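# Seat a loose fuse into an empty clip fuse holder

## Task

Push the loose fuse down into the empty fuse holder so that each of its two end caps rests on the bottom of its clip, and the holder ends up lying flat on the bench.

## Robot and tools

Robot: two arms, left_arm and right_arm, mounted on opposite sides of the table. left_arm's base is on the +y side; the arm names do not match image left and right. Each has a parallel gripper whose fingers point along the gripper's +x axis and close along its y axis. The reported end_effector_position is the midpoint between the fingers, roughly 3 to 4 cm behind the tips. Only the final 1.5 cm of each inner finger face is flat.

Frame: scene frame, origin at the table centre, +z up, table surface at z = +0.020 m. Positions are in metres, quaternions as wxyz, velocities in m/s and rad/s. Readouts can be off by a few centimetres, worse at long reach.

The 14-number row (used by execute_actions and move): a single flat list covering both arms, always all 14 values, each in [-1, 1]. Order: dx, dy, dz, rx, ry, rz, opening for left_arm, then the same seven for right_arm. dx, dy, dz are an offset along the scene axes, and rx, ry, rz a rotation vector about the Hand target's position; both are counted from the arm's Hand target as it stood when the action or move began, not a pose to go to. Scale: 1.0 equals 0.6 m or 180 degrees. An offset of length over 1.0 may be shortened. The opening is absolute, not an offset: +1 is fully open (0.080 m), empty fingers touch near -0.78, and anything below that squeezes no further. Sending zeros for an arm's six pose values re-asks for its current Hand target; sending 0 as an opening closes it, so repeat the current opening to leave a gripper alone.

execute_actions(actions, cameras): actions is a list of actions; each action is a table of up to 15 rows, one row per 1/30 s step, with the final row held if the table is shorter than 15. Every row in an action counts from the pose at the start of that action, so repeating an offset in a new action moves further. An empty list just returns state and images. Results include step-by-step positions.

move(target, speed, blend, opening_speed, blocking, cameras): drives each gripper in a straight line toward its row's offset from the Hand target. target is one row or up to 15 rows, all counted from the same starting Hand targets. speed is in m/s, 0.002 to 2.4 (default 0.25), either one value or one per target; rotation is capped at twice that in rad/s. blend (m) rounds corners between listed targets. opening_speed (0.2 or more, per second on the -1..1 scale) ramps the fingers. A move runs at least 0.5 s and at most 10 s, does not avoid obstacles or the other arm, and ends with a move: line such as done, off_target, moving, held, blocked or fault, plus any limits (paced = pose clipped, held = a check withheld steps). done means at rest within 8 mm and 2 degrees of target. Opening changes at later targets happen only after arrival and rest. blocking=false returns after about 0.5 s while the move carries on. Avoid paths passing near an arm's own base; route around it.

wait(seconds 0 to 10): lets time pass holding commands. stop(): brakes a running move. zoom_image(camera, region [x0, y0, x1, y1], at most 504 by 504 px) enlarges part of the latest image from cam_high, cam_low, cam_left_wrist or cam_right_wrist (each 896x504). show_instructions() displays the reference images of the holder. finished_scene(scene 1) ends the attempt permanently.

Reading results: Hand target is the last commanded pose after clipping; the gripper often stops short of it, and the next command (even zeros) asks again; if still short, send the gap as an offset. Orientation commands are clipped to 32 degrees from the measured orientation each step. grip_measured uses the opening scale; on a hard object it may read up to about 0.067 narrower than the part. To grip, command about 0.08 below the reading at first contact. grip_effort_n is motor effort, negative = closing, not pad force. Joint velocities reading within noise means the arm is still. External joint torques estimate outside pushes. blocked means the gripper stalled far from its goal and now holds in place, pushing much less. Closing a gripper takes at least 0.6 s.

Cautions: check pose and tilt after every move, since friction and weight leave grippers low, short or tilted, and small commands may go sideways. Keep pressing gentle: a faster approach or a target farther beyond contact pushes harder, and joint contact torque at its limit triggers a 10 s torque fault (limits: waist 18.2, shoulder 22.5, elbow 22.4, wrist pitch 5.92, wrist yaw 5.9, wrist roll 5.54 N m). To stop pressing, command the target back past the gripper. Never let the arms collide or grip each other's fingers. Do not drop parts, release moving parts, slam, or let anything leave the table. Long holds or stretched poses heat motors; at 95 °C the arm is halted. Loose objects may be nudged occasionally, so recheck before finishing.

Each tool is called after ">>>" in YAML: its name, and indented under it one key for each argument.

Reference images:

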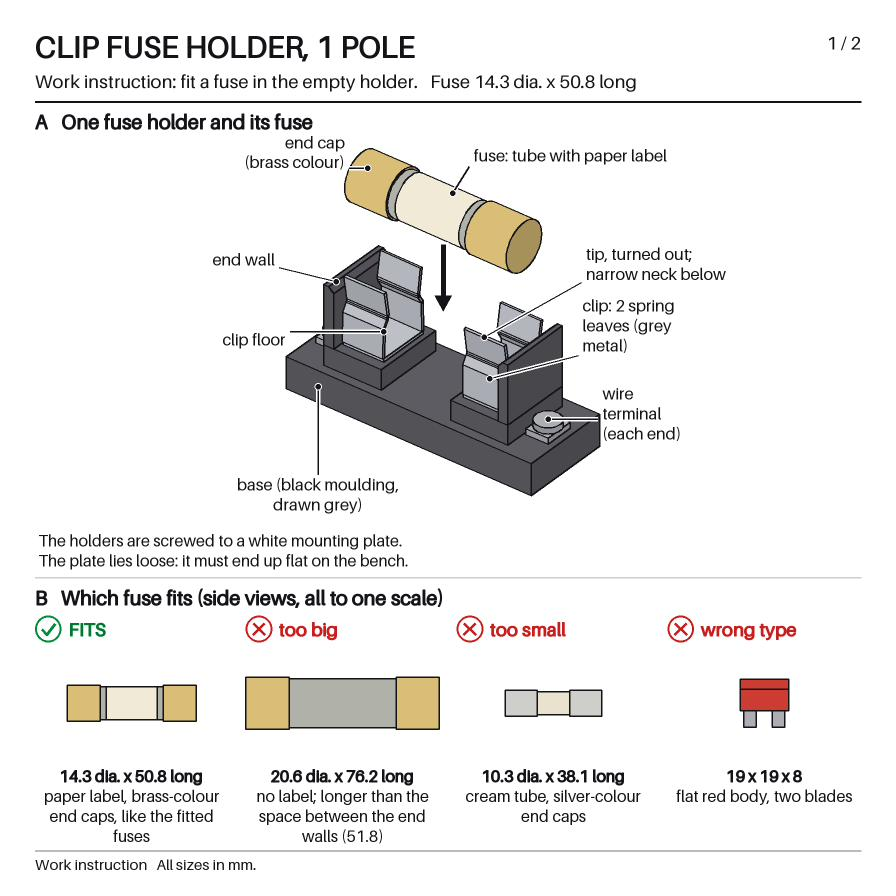

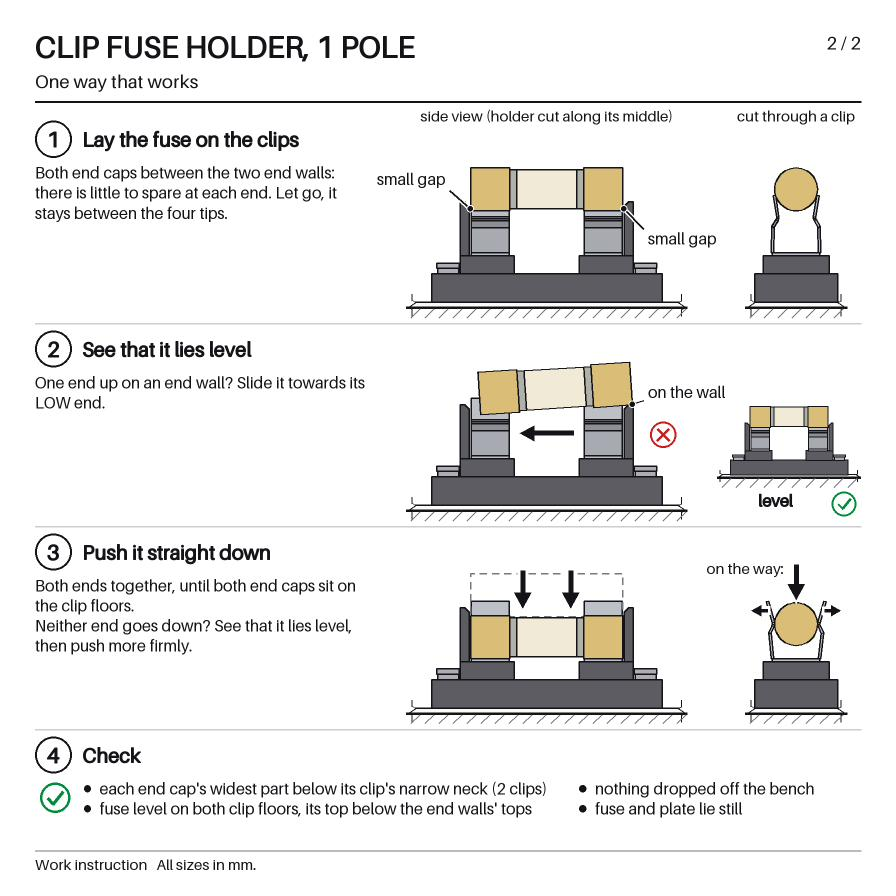

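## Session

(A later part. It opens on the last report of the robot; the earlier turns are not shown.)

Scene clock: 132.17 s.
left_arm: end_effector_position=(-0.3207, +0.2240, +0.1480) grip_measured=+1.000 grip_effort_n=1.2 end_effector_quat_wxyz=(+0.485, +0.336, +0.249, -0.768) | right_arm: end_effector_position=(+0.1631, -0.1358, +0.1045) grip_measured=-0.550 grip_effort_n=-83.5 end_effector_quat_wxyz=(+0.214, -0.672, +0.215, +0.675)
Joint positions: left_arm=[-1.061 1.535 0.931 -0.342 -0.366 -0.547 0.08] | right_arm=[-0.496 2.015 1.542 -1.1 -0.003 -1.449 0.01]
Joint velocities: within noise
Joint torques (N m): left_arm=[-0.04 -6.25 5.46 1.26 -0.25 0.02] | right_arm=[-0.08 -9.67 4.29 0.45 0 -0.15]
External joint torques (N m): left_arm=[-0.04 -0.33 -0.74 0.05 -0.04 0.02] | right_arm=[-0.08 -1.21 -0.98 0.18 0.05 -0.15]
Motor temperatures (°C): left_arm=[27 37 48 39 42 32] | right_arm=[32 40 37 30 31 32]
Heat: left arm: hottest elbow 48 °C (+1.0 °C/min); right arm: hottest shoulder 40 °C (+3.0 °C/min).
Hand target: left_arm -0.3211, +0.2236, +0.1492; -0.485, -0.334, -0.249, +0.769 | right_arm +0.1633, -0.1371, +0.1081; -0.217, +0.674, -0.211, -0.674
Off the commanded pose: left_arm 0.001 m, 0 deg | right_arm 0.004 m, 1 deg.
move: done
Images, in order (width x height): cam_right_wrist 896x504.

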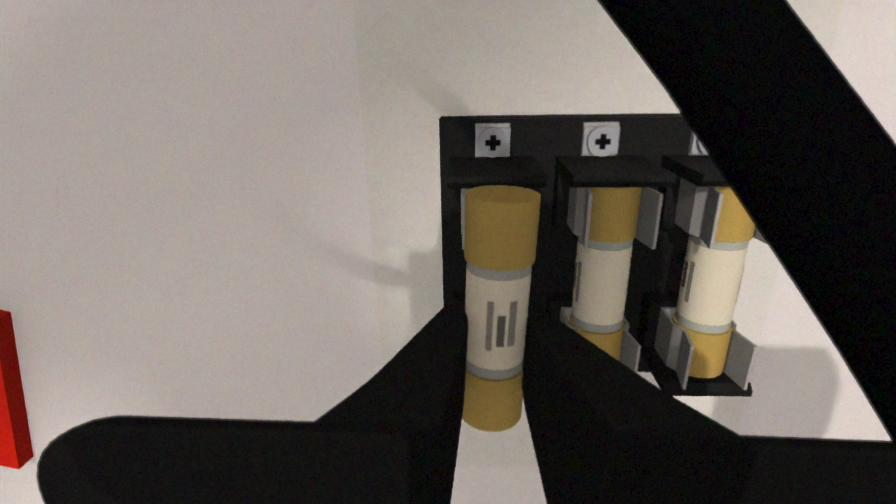

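>>> move:
  target: [0,0,0,0,0,0,1, 0.0,0.0,-0.009,0,0,0,-0.64]
  cameras: ["cam_right_wrist","cam_low"]
  speed: 0.03

>>> zoom_image:
  camera: "cam_right_wrist"
  region: [380, 60, 780, 460]

>>> zoom_image:
  camera: "cam_low"
  region: [425, 285, 485, 335]

Scene clock: 144.00 s.
left_arm: end_effector_position=(-0.3207, +0.2240, +0.1480) grip_measured=+1.000 grip_effort_n=1.2 end_effector_quat_wxyz=(+0.485, +0.336, +0.249, -0.768) | right_arm: end_effector_position=(+0.1631, -0.1358, +0.1008) grip_measured=-0.550 grip_effort_n=-83.5 end_effector_quat_wxyz=(+0.216, -0.673, +0.214, +0.675)
Joint positions: left_arm=[-1.061 1.535 0.931 -0.342 -0.366 -0.547 0.08] | right_arm=[-0.496 2.015 1.526 -1.08 -0.003 -1.449 0.01]
Joint velocities: within noise
Joint torques (N m): left_arm=[-0.02 -6.25 5.47 1.25 -0.25 0.01] | right_arm=[-0.18 -9.18 4.14 0.45 -0.02 -0.12]
External joint torques (N m): left_arm=[-0.04 -0.21 -0.84 0.01 -0.04 0.01] | right_arm=[-0.23 -0.79 -1.11 0.17 0.03 -0.12]
Motor temperatures (°C): left_arm=[27 37 48 39 42 32] | right_arm=[32 44 37 30 31 32]
Heat: left arm: hottest elbow 48 °C (+1.0 °C/min); right arm: hottest shoulder 44 °C (+6.0 °C/min).
Hand target: left_arm -0.3211, +0.2236, +0.1492; -0.485, -0.334, -0.249, +0.769 | right_arm +0.1632, -0.1372, +0.1026; -0.217, +0.674, -0.212, -0.674
Off the commanded pose: left_arm 0.001 m, 0 deg | right_arm 0.002 m, 0 deg.
move: done
Images, in order (width x height): cam_low 896x504, cam_right_wrist 896x504.

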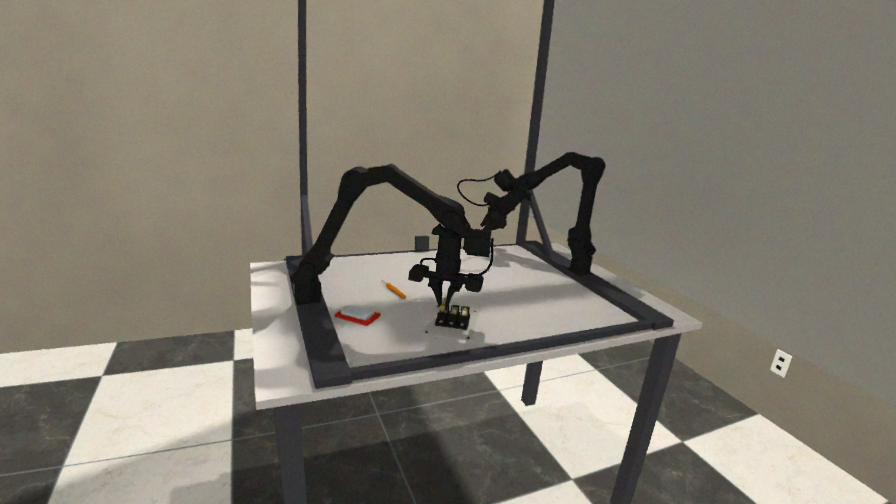

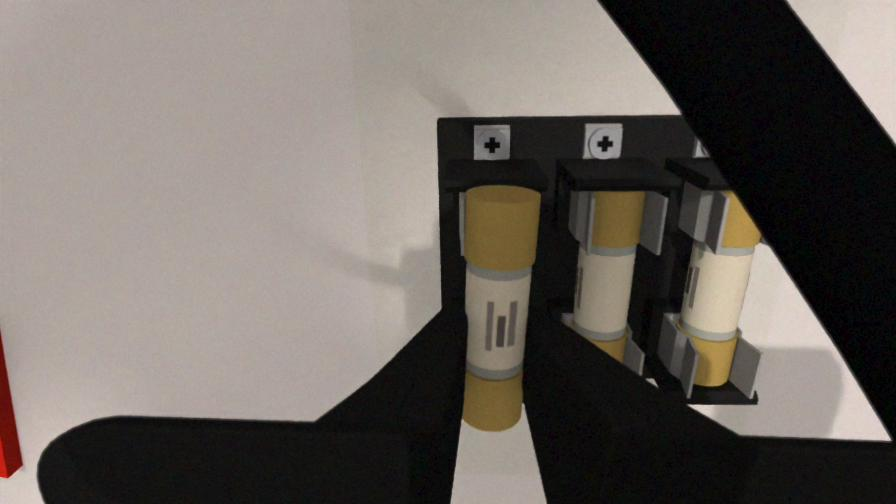

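Scaled by 1.260 from the camera's 896x504 image, which has a finer 1280x720 frame.

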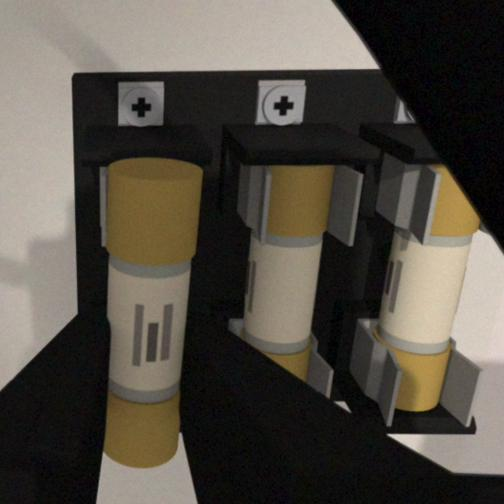

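Scaled by 8.400 from the camera's 896x504 image, which has a finer 1280x720 frame.

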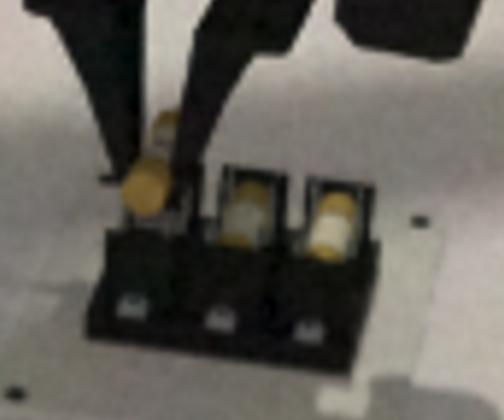

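>>> move:
  target: [0,0,0,0,0,0,1, 0.001,0.001,-0.008,0,0,0,-0.64]
  cameras: ["cam_right_wrist","cam_low"]
  speed: 0.03

>>> zoom_image:
  camera: "cam_right_wrist"
  region: [380, 60, 780, 460]

>>> zoom_image:
  camera: "cam_low"
  region: [425, 285, 485, 335]

Scene clock: 153.93 s.
left_arm: end_effector_position=(-0.3207, +0.2240, +0.1480) grip_measured=+1.000 grip_effort_n=0.7 end_effector_quat_wxyz=(+0.485, +0.336, +0.249, -0.768) | right_arm: end_effector_position=(+0.1637, -0.1347, +0.0988) grip_measured=-0.550 grip_effort_n=-83.5 end_effector_quat_wxyz=(+0.218, -0.673, +0.211, +0.674)
Joint positions: left_arm=[-1.061 1.535 0.931 -0.342 -0.366 -0.547 0.08] | right_arm=[-0.496 2.015 1.518 -1.064 -0.003 -1.449 0.01]
Joint velocities: within noise
Joint torques (N m): left_arm=[-0.06 -6.23 5.47 1.25 -0.25 0.02] | right_arm=[-0.15 -8.23 4.15 0.52 -0.01 -0.14]
External joint torques (N m): left_arm=[-0.06 -0.2 -0.81 0.02 -0.04 0.01] | right_arm=[-0.19 0.17 -1.12 0.22 0.05 -0.14]
Motor temperatures (°C): left_arm=[27 37 48 39 42 32] | right_arm=[32 46 37 30 31 32]
Heat: left arm: hottest elbow 48 °C (+1.0 °C/min); right arm: hottest shoulder 46 °C (+7.0 °C/min).
Hand target: left_arm -0.3211, +0.2236, +0.1492; -0.485, -0.334, -0.249, +0.769 | right_arm +0.1639, -0.1365, +0.0978; -0.217, +0.674, -0.211, -0.674
Off the commanded pose: left_arm 0.001 m, 0 deg | right_arm 0.002 m, 0 deg.
move: done
Images, in order (width x height): cam_low 896x504, cam_right_wrist 896x504.

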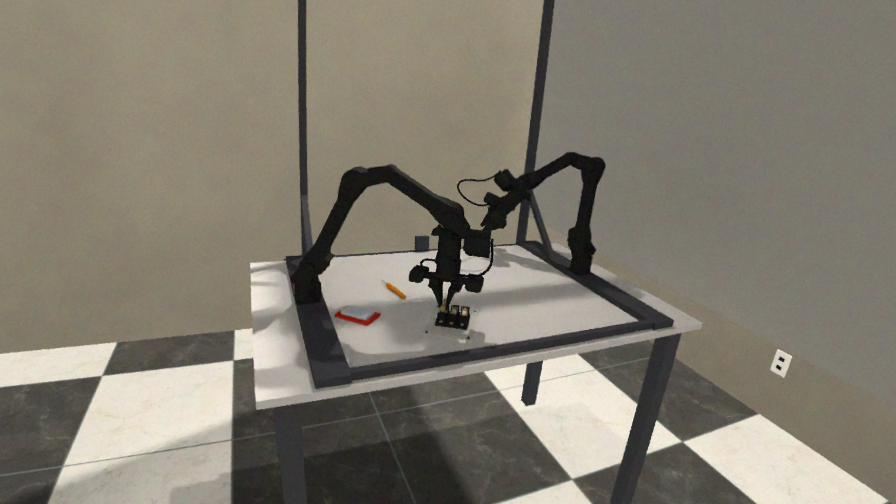

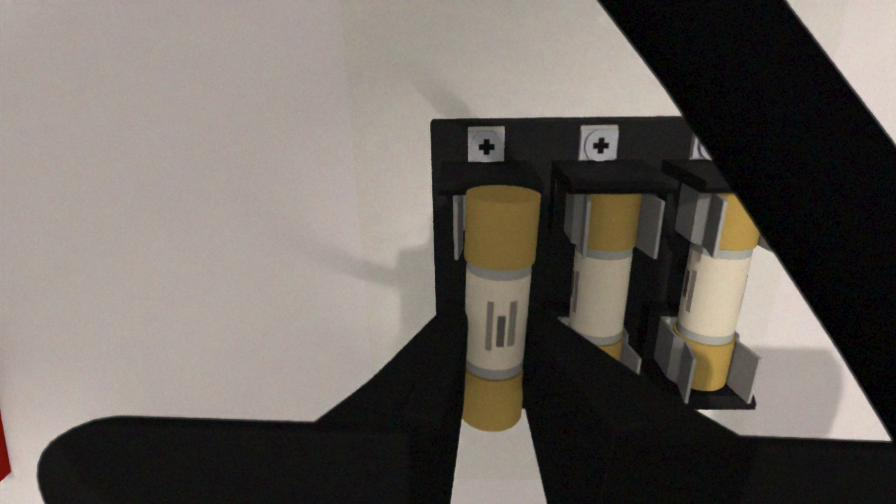

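Scaled by 1.260 from the camera's 896x504 image, which has a finer 1280x720 frame.

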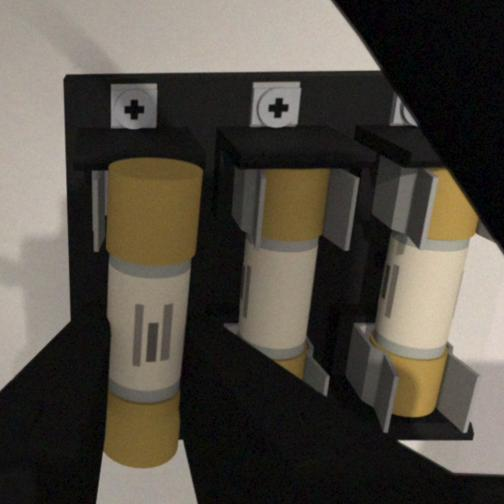

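Scaled by 8.400 from the camera's 896x504 image, which has a finer 1280x720 frame.

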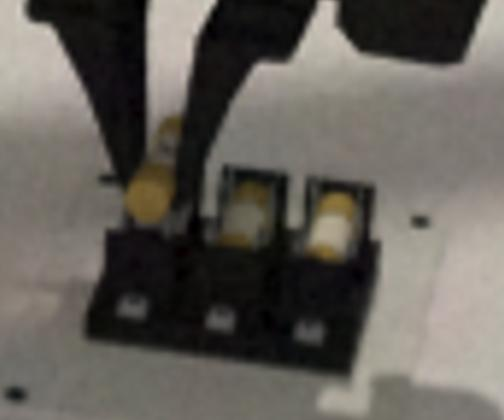

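>>> move:
  target: [0,0,0,0,0,0,1, -0.0025,-0.0035,-0.006,0,0,0,-0.64]
  cameras: ["cam_right_wrist","cam_low"]
  speed: 0.03

>>> zoom_image:
  camera: "cam_right_wrist"
  region: [380, 60, 780, 460]

>>> zoom_image:
  camera: "cam_low"
  region: [425, 285, 485, 335]

Scene clock: 164.53 s.
left_arm: end_effector_position=(-0.3207, +0.2240, +0.1480) grip_measured=+1.000 grip_effort_n=0.7 end_effector_quat_wxyz=(+0.485, +0.336, +0.249, -0.768) | right_arm: end_effector_position=(+0.1631, -0.1359, +0.0955) grip_measured=-0.550 grip_effort_n=-83.5 end_effector_quat_wxyz=(+0.219, -0.673, +0.210, +0.674)
Joint positions: left_arm=[-1.061 1.535 0.931 -0.342 -0.366 -0.547 0.08] | right_arm=[-0.496 2.012 1.5 -1.047 -0.003 -1.449 0.01]
Joint velocities: within noise
Joint torques (N m): left_arm=[-0.05 -6.24 5.46 1.25 -0.26 0.02] | right_arm=[-0.05 -8.75 3.49 0.56 0 -0.11]
External joint torques (N m): left_arm=[-0.04 -0.24 -0.83 0.02 -0.05 0.02] | right_arm=[-0.06 -0.32 -1.79 0.26 0.05 -0.11]
Motor temperatures (°C): left_arm=[27 37 48 39 42 32] | right_arm=[32 46 37 30 31 32]
Heat: left arm: hottest elbow 48 °C (+0.0 °C/min); right arm: hottest shoulder 46 °C (+8.1 °C/min).
Hand target: left_arm -0.3211, +0.2236, +0.1492; -0.485, -0.334, -0.249, +0.769 | right_arm +0.1623, -0.1387, +0.0942; -0.217, +0.674, -0.212, -0.674
Off the commanded pose: left_arm 0.001 m, 0 deg | right_arm 0.003 m, 0 deg.
move: done
Images, in order (width x height): cam_low 896x504, cam_right_wrist 896x504.

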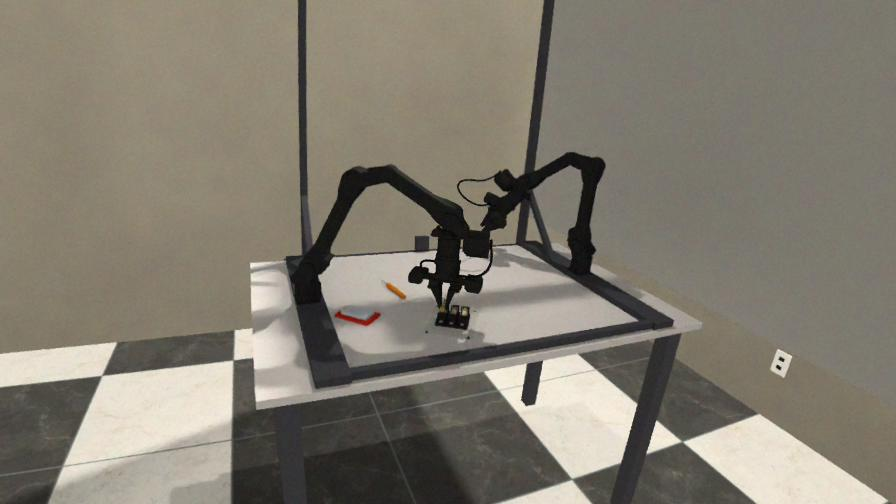

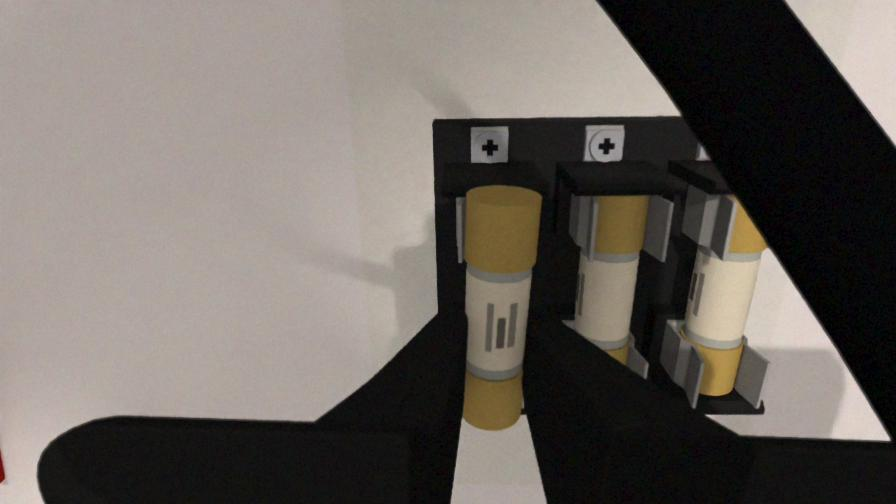

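Scaled by 1.260 from the camera's 896x504 image, which has a finer 1280x720 frame.

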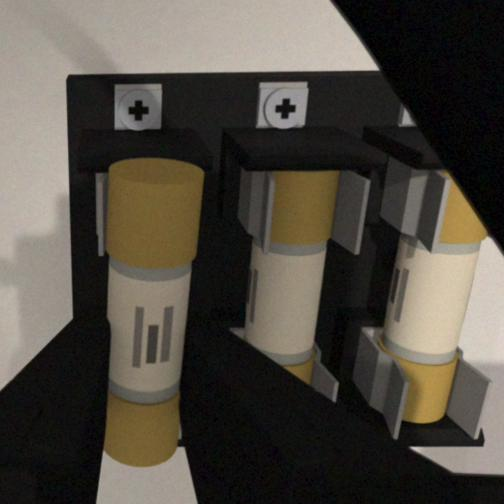

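Scaled by 8.400 from the camera's 896x504 image, which has a finer 1280x720 frame.

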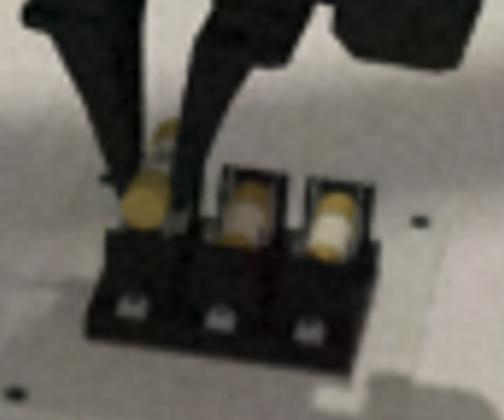

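>>> move:
  target: [0,0,0,0,0,0,1, 0,0,-0.005,0,0,0,-0.64]
  cameras: ["cam_right_wrist","cam_low"]
  speed: 0.03

>>> zoom_image:
  camera: "cam_right_wrist"
  region: [380, 60, 780, 460]

>>> zoom_image:
  camera: "cam_low"
  region: [425, 285, 485, 335]

Scene clock: 167.70 s.
left_arm: end_effector_position=(-0.3207, +0.2240, +0.1480) grip_measured=+1.000 grip_effort_n=0.7 end_effector_quat_wxyz=(+0.485, +0.336, +0.249, -0.768) | right_arm: end_effector_position=(+0.1631, -0.1358, +0.0946) grip_measured=-0.550 grip_effort_n=-83.5 end_effector_quat_wxyz=(+0.220, -0.674, +0.209, +0.674)
Joint positions: left_arm=[-1.061 1.535 0.931 -0.342 -0.366 -0.547 0.08] | right_arm=[-0.496 2.01 1.494 -1.039 -0.003 -1.45 0.01]
Joint velocities: within noise
Joint torques (N m): left_arm=[-0.03 -6.21 5.48 1.26 -0.25 0.02] | right_arm=[-0.13 -7.79 3.58 0.78 0 -0.06]
External joint torques (N m): left_arm=[0.02 -0.23 -0.78 0.03 -0.05 0.01] | right_arm=[-0.08 0.64 -1.71 0.48 0.04 -0.06]
Motor temperatures (°C): left_arm=[27 37 48 39 41 32] | right_arm=[32 45 37 30 31 32]
Heat: left arm: hottest elbow 48 °C (+0.0 °C/min); right arm: hottest shoulder 45 °C (+7.0 °C/min).
Hand target: left_arm -0.3211, +0.2236, +0.1492; -0.485, -0.334, -0.249, +0.769 | right_arm +0.1624, -0.1386, +0.0912; -0.217, +0.674, -0.211, -0.674
Off the commanded pose: left_arm 0.001 m, 0 deg | right_arm 0.005 m, 1 deg.
move: done
Images, in order (width x height): cam_low 896x504, cam_right_wrist 896x504.

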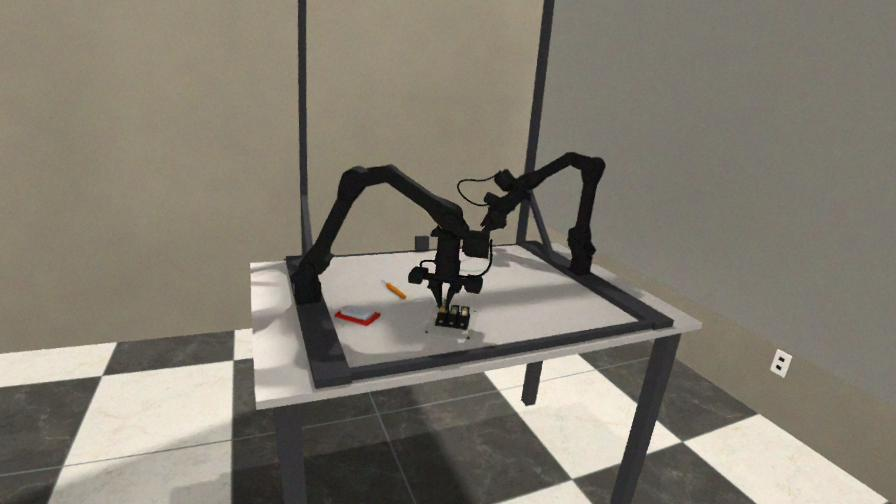

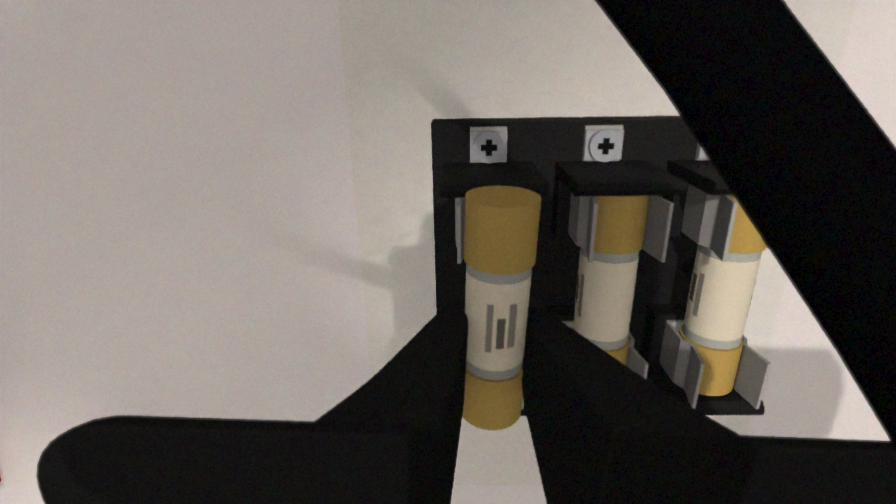

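Scaled by 1.260 from the camera's 896x504 image, which has a finer 1280x720 frame.

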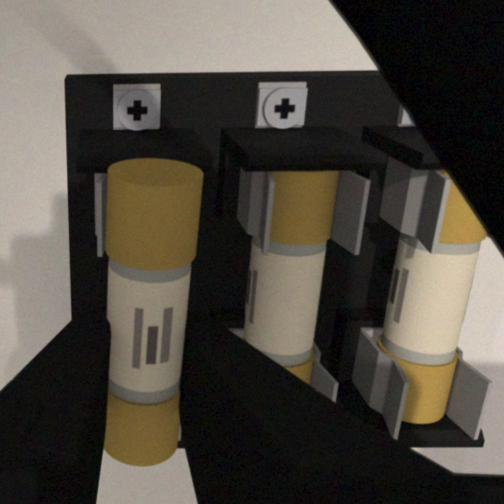

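Scaled by 8.400 from the camera's 896x504 image, which has a finer 1280x720 frame.

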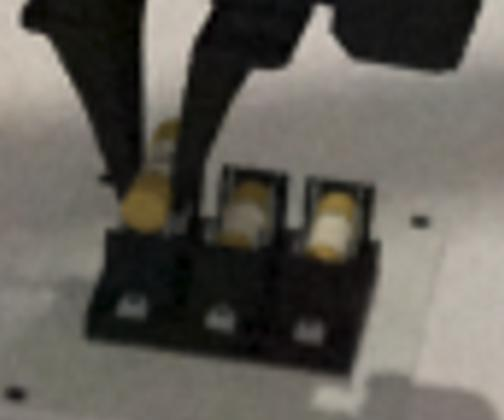

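>>> move:
  target:
    - [0,0,0,0,0,0,1, 0,0,0.001,0,0,0,-0.64]
    - [0,0,0,0,0,0,1, 0,0,0.001,0,0,0,-0.38]
  cameras: ["cam_right_wrist","cam_low"]
  speed: 0.03
  opening_speed: 0.3

>>> zoom_image:
  camera: "cam_right_wrist"
  region: [380, 60, 780, 460]

>>> zoom_image:
  camera: "cam_low"
  region: [425, 285, 485, 335]

Scene clock: 173.47 s.
left_arm: end_effector_position=(-0.3207, +0.2240, +0.1480) grip_measured=+1.000 grip_effort_n=1.2 end_effector_quat_wxyz=(+0.485, +0.336, +0.249, -0.768) | right_arm: end_effector_position=(+0.1628, -0.1363, +0.0935) grip_measured=-0.384 grip_effort_n=17.9 end_effector_quat_wxyz=(+0.220, -0.674, +0.209, +0.674)
Joint positions: left_arm=[-1.061 1.535 0.931 -0.342 -0.366 -0.547 0.08] | right_arm=[-0.496 2.01 1.489 -1.035 -0.003 -1.45 0.018]
Joint velocities: within noise
Joint torques (N m): left_arm=[-0.04 -6.21 5.48 1.26 -0.27 0.02] | right_arm=[-0.07 -8.01 4.2 0.33 0 -0.07]
External joint torques (N m): left_arm=[-0.05 -0.2 -0.82 0.02 -0.05 0.01] | right_arm=[-0.02 0.43 -1.05 0.05 0.05 -0.07]
Motor temperatures (°C): left_arm=[27 37 48 39 41 32] | right_arm=[32 45 37 30 31 32]
Heat: left arm: hottest elbow 48 °C (+0.0 °C/min); right arm: hottest shoulder 45 °C (+7.1 °C/min).
Hand target: left_arm -0.3211, +0.2236, +0.1492; -0.485, -0.334, -0.249, +0.769 | right_arm +0.1623, -0.1386, +0.0918; -0.217, +0.674, -0.211, -0.674
Off the commanded pose: left_arm 0.001 m, 0 deg | right_arm 0.003 m, 0 deg.
move: done
Images, in order (width x height): cam_low 896x504, cam_right_wrist 896x504.

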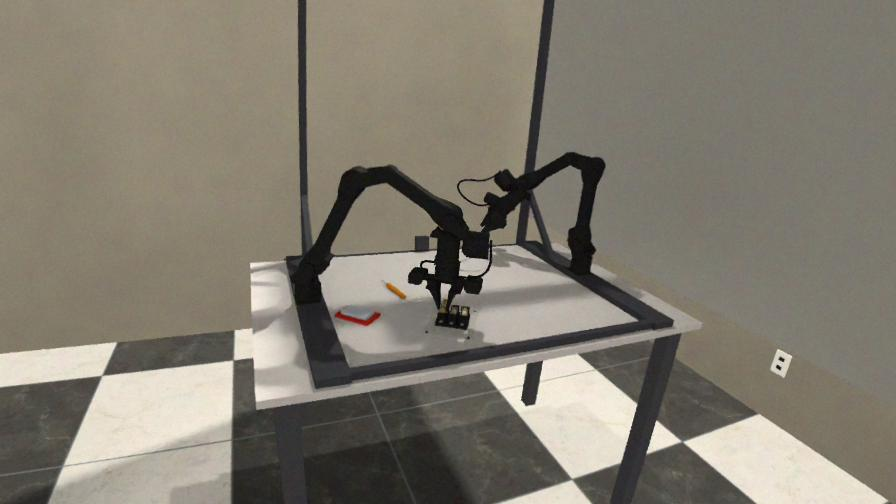

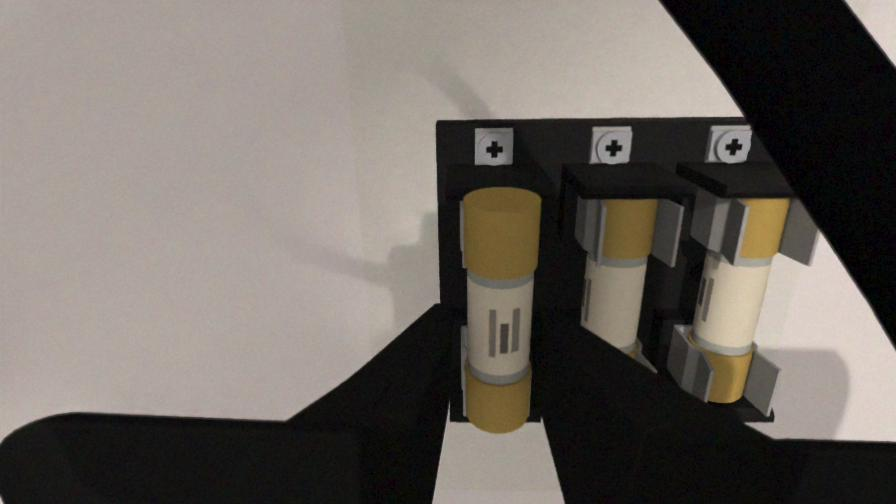

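Scaled by 1.260 from the camera's 896x504 image, which has a finer 1280x720 frame.

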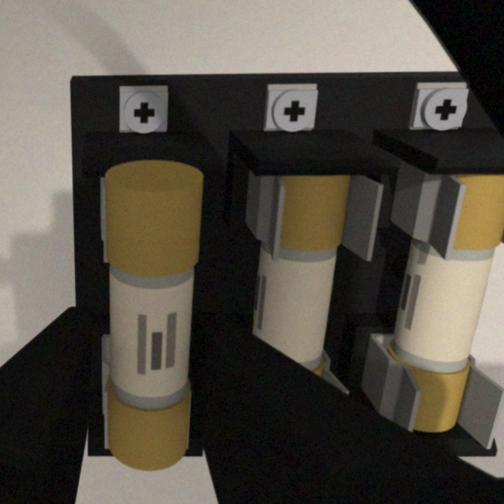

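Scaled by 8.400 from the camera's 896x504 image, which has a finer 1280x720 frame.

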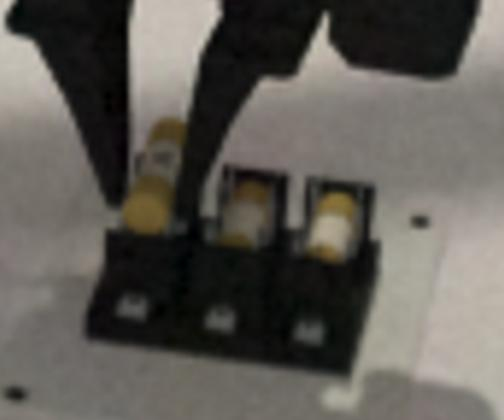

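>>> move:
  target:
    - [0,0,0,0,0,0,1, 0,0,0,0,0,0,-0.61]
    - [0,0,0,0,0,0,1, 0,0,0.006,0,0,0,-0.61]
    - [0,0,0,0,0,0,1, 0.004,-0.003,0.006,0,0,0,-0.61]
  cameras: ["cam_right_wrist","cam_low"]
  speed: 0.03
  opening_speed: 0.3

>>> zoom_image:
  camera: "cam_right_wrist"
  region: [380, 60, 780, 460]

>>> zoom_image:
  camera: "cam_low"
  region: [425, 285, 485, 335]

Scene clock: 188.97 s.
left_arm: end_effector_position=(-0.3207, +0.2240, +0.1480) grip_measured=+1.000 grip_effort_n=1.2 end_effector_quat_wxyz=(+0.485, +0.336, +0.249, -0.768) | right_arm: end_effector_position=(+0.1634, -0.1381, +0.0935) grip_measured=-0.550 grip_effort_n=-83.5 end_effector_quat_wxyz=(+0.217, -0.674, +0.210, +0.675)
Joint positions: left_arm=[-1.061 1.535 0.931 -0.342 -0.366 -0.547 0.08] | right_arm=[-0.499 2.01 1.489 -1.041 -0.003 -1.457 0.01]
Joint velocities: within noise
Joint torques (N m): left_arm=[-0.07 -6.26 5.48 1.25 -0.26 0.02] | right_arm=[-0.6 -8.52 4.91 -0.14 -0.03 -0.1]
External joint torques (N m): left_arm=[-0.07 -0.28 -0.76 0.04 -0.05 0.01] | right_arm=[-0.57 -0.06 -0.4 -0.45 0.02 -0.1]
Motor temperatures (°C): left_arm=[27 38 48 39 41 32] | right_arm=[32 45 37 30 31 32]
Heat: left arm: hottest elbow 48 °C (+0.0 °C/min); right arm: hottest shoulder 45 °C (+5.0 °C/min).
Hand target: left_arm -0.3211, +0.2236, +0.1492; -0.485, -0.334, -0.249, +0.769 | right_arm +0.1648, -0.1405, +0.0954; -0.217, +0.674, -0.212, -0.674
Off the commanded pose: left_arm 0.001 m, 0 deg | right_arm 0.003 m, 0 deg.
move: done
Images, in order (width x height): cam_low 896x504, cam_right_wrist 896x504.

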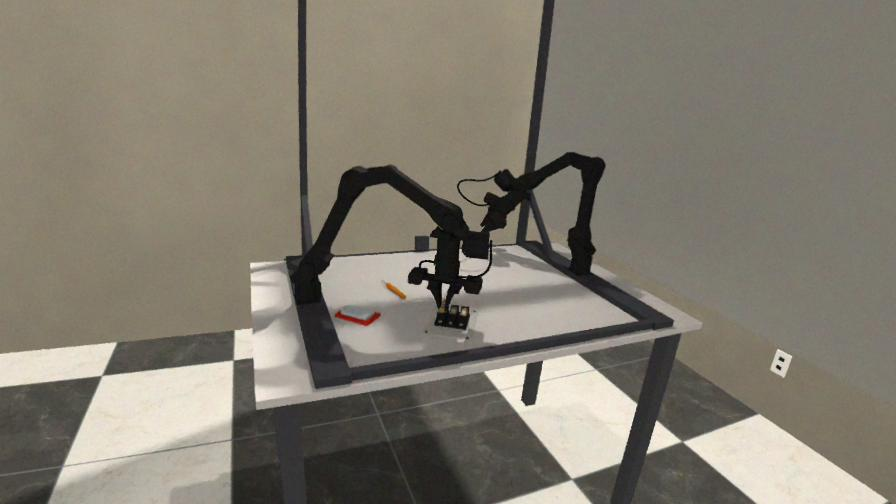

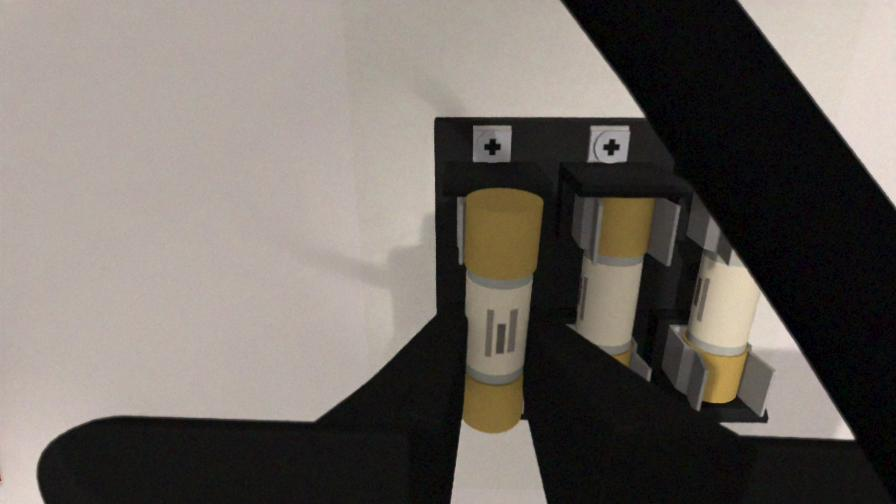

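Scaled by 1.260 from the camera's 896x504 image, which has a finer 1280x720 frame.

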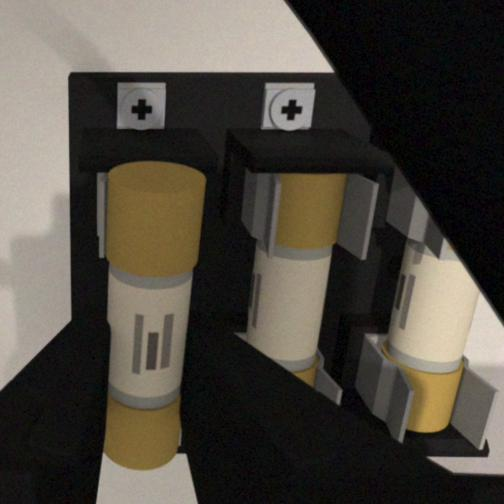

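Scaled by 8.400 from the camera's 896x504 image, which has a finer 1280x720 frame.

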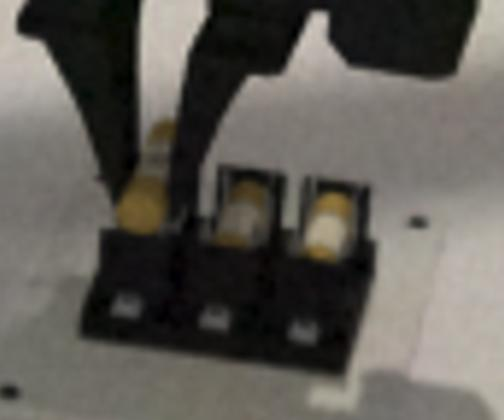

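>>> move:
  target: [0,0,0,0,0,0,1, 0,0,0.007,0,0,0,-0.61]
  cameras: ["cam_right_wrist","cam_low"]
  speed: 0.03

>>> zoom_image:
  camera: "cam_low"
  region: [425, 285, 485, 335]

Scene clock: 192.60 s.
left_arm: end_effector_position=(-0.3207, +0.2240, +0.1480) grip_measured=+1.000 grip_effort_n=0.7 end_effector_quat_wxyz=(+0.485, +0.336, +0.249, -0.768) | right_arm: end_effector_position=(+0.1623, -0.1406, +0.0941) grip_measured=-0.550 grip_effort_n=-83.5 end_effector_quat_wxyz=(+0.212, -0.673, +0.215, +0.675)
Joint positions: left_arm=[-1.061 1.535 0.931 -0.342 -0.366 -0.547 0.08] | right_arm=[-0.5 2.01 1.491 -1.056 -0.003 -1.457 0.01]
Joint velocities: within noise
Joint torques (N m): left_arm=[-0.08 -6.23 5.47 1.25 -0.26 0.02] | right_arm=[-0.55 -9.15 5.66 -0.15 0 -0.1]
External joint torques (N m): left_arm=[-0.1 -0.22 -0.78 0.04 -0.05 0.01] | right_arm=[-0.56 -0.69 0.38 -0.42 0.05 -0.1]
Motor temperatures (°C): left_arm=[27 38 48 39 41 32] | right_arm=[32 45 37 30 31 32]
Heat: left arm: hottest elbow 48 °C (+0.0 °C/min); right arm: hottest shoulder 45 °C (+5.0 °C/min).
Hand target: left_arm -0.3211, +0.2236, +0.1492; -0.485, -0.334, -0.249, +0.769 | right_arm +0.1647, -0.1404, +0.0996; -0.217, +0.674, -0.211, -0.674
Off the commanded pose: left_arm 0.001 m, 0 deg | right_arm 0.006 m, 1 deg.
move: done
Images, in order (width x height): cam_low 896x504, cam_right_wrist 896x504.

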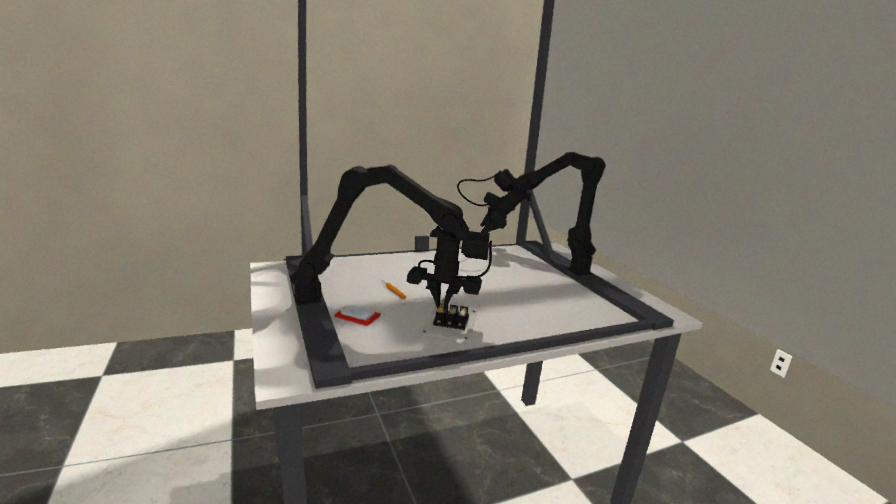

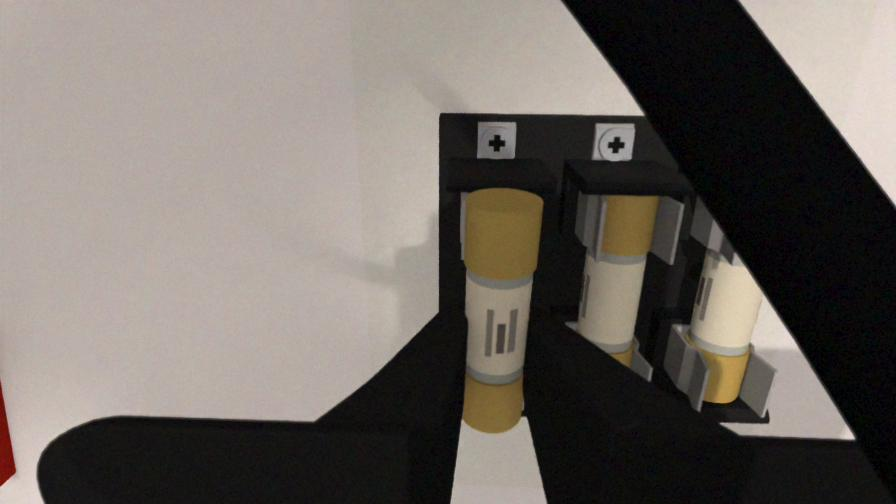

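Scaled by 8.400 from the camera's 896x504 image, which has a finer 1280x720 frame.

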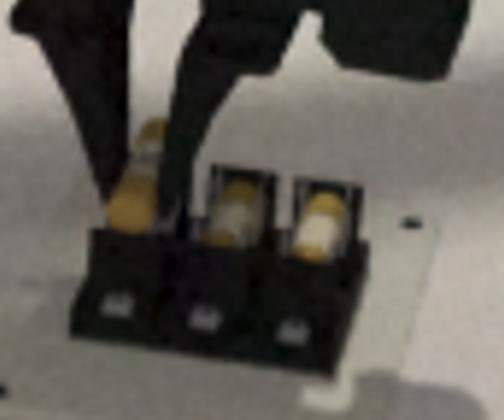

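>>> move:
  target:
    - [0,0,0,0,0,0,1, -0.002,0,-0.004,0,0,0,-0.61]
    - [0,0,0,0,0,0,1, -0.002,0,-0.004,0,0,0,-0.36]
    - [0,0,0,0,0,0,1, -0.002,0,0.04,0,0,0,-0.36]
  cameras: ["cam_right_wrist","cam_low"]
  speed: 0.04
  opening_speed: 0.3

>>> zoom_image:
  camera: "cam_right_wrist"
  region: [380, 60, 780, 460]

>>> zoom_image:
  camera: "cam_low"
  region: [425, 285, 485, 335]

Scene clock: 200.13 s.
left_arm: end_effector_position=(-0.3207, +0.2240, +0.1480) grip_measured=+1.000 grip_effort_n=0.7 end_effector_quat_wxyz=(+0.485, +0.336, +0.249, -0.768) | right_arm: end_effector_position=(+0.1612, -0.1427, +0.1163) grip_measured=-0.363 grip_effort_n=17.0 end_effector_quat_wxyz=(+0.208, -0.672, +0.218, +0.676)
Joint positions: left_arm=[-1.061 1.535 0.931 -0.342 -0.366 -0.547 0.08] | right_arm=[-0.5 1.99 1.553 -1.149 -0.003 -1.457 0.019]
Joint velocities: within noise
Joint torques (N m): left_arm=[-0.06 -6.23 5.48 1.25 -0.26 0.02] | right_arm=[-0.22 -9.33 6.18 0.13 -0.04 0.01]
External joint torques (N m): left_arm=[-0.07 -0.2 -0.81 0.02 -0.05 0.01] | right_arm=[-0.27 -0.97 0.86 -0.12 0.02 0.01]
Motor temperatures (°C): left_arm=[27 38 48 39 41 32] | right_arm=[32 46 38 30 31 32]
Heat: left arm: hottest elbow 48 °C (+0.0 °C/min); right arm: hottest shoulder 46 °C (+3.0 °C/min).
Hand target: left_arm -0.3211, +0.2236, +0.1492; -0.485, -0.334, -0.249, +0.769 | right_arm +0.1635, -0.1404, +0.1236; -0.217, +0.674, -0.211, -0.674
Off the commanded pose: left_arm 0.001 m, 0 deg | right_arm 0.008 m, 1 deg.
move: done
Images, in order (width x height): cam_low 896x504, cam_right_wrist 896x504.

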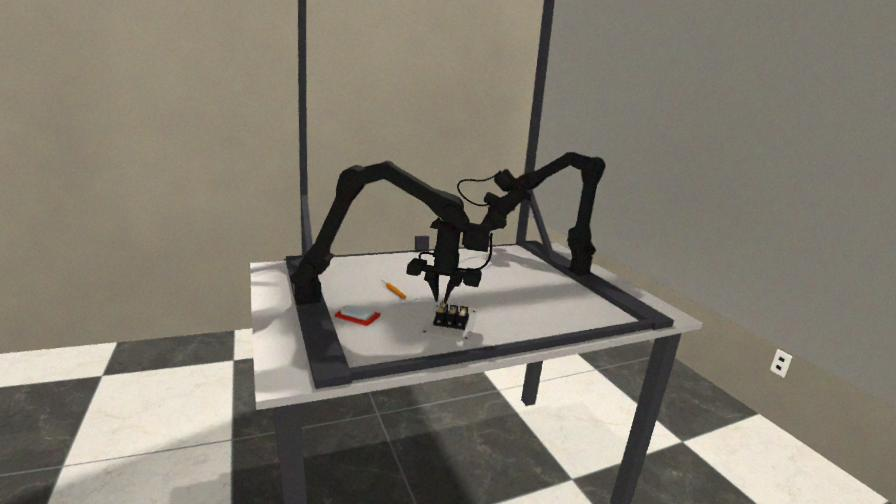

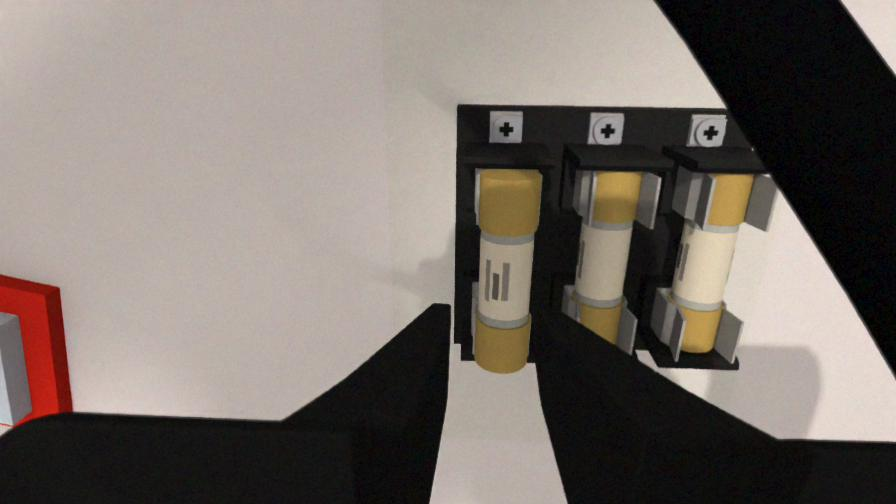

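Scaled by 1.260 from the camera's 896x504 image, which has a finer 1280x720 frame.

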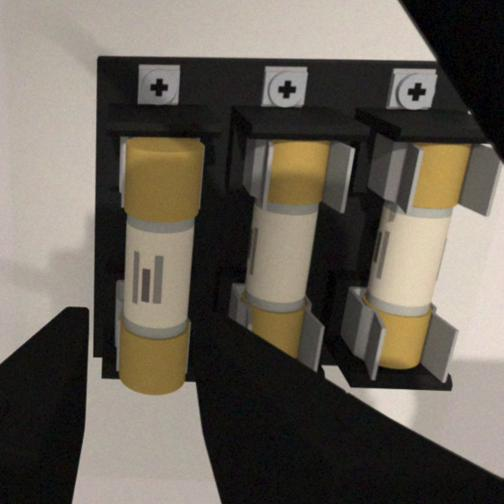

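Scaled by 8.400 from the camera's 896x504 image, which has a finer 1280x720 frame.

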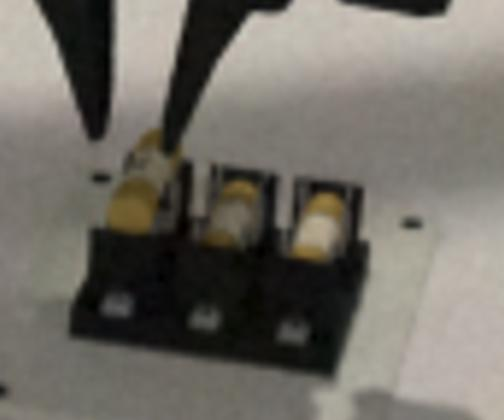

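>>> move:
  target: [0,0,0,0,0,0,1, 0.003,0.005,-0.018,0,0,0,-0.85]
  cameras: ["cam_right_wrist"]
  speed: 0.08

>>> zoom_image:
  camera: "cam_right_wrist"
  region: [380, 60, 780, 460]

Scene clock: 213.27 s.
left_arm: end_effector_position=(-0.3207, +0.2240, +0.1480) grip_measured=+1.000 grip_effort_n=0.7 end_effector_quat_wxyz=(+0.485, +0.336, +0.249, -0.768) | right_arm: end_effector_position=(+0.1644, -0.1369, +0.1157) grip_measured=-0.791 grip_effort_n=-83.5 end_effector_quat_wxyz=(+0.218, -0.674, +0.208, +0.674)
Joint positions: left_arm=[-1.061 1.535 0.931 -0.342 -0.366 -0.547 0.08] | right_arm=[-0.5 1.991 1.553 -1.119 -0.003 -1.457 0]
Joint velocities: within noise
Joint torques (N m): left_arm=[-0.06 -6.23 5.46 1.26 -0.26 0.02] | right_arm=[-0.15 -6.98 4.95 0.54 -0.03 0]
External joint torques (N m): left_arm=[-0.03 -0.21 -0.82 0.03 -0.05 0.02] | right_arm=[-0.15 1.4 -0.42 0.24 0.02 0]
Motor temperatures (°C): left_arm=[27 38 48 39 41 32] | right_arm=[32 44 39 30 31 32]
Heat: left arm: hottest elbow 48 °C (+0.0 °C/min); right arm: hottest shoulder 44 °C (-2.0 °C/min).
Hand target: left_arm -0.3211, +0.2236, +0.1492; -0.485, -0.334, -0.249, +0.769 | right_arm +0.1653, -0.1374, +0.1129; -0.217, +0.674, -0.211, -0.674
Off the commanded pose: left_arm 0.001 m, 0 deg | right_arm 0.003 m, 0 deg.
move: done
Images, in order (width x height): cam_right_wrist 896x504.

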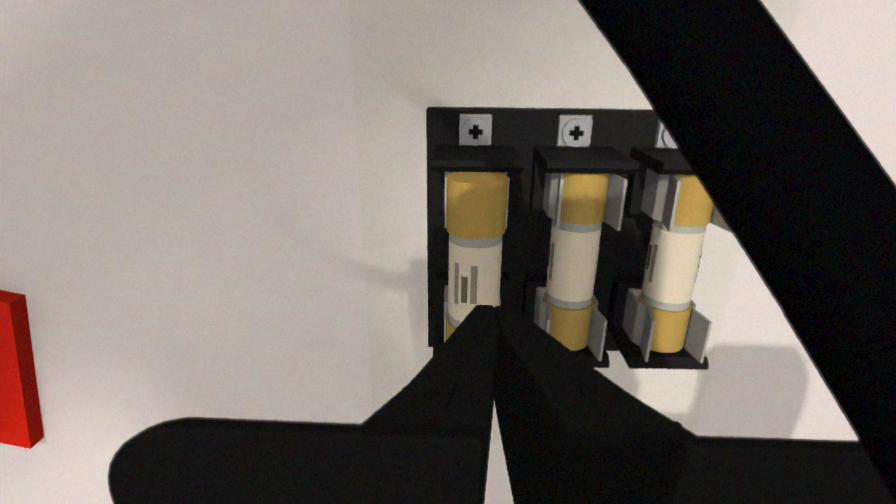

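Scaled by 1.260 from the camera's 896x504 image, which has a finer 1280x720 frame.

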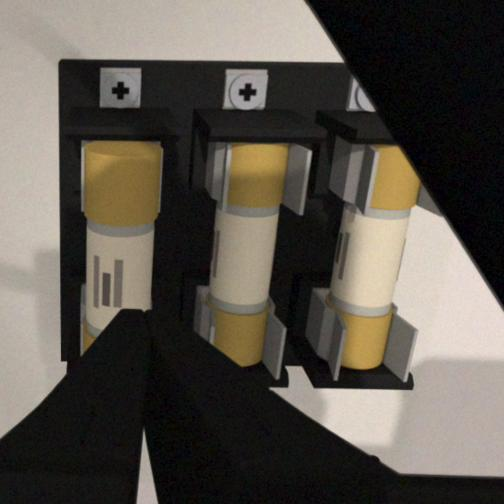

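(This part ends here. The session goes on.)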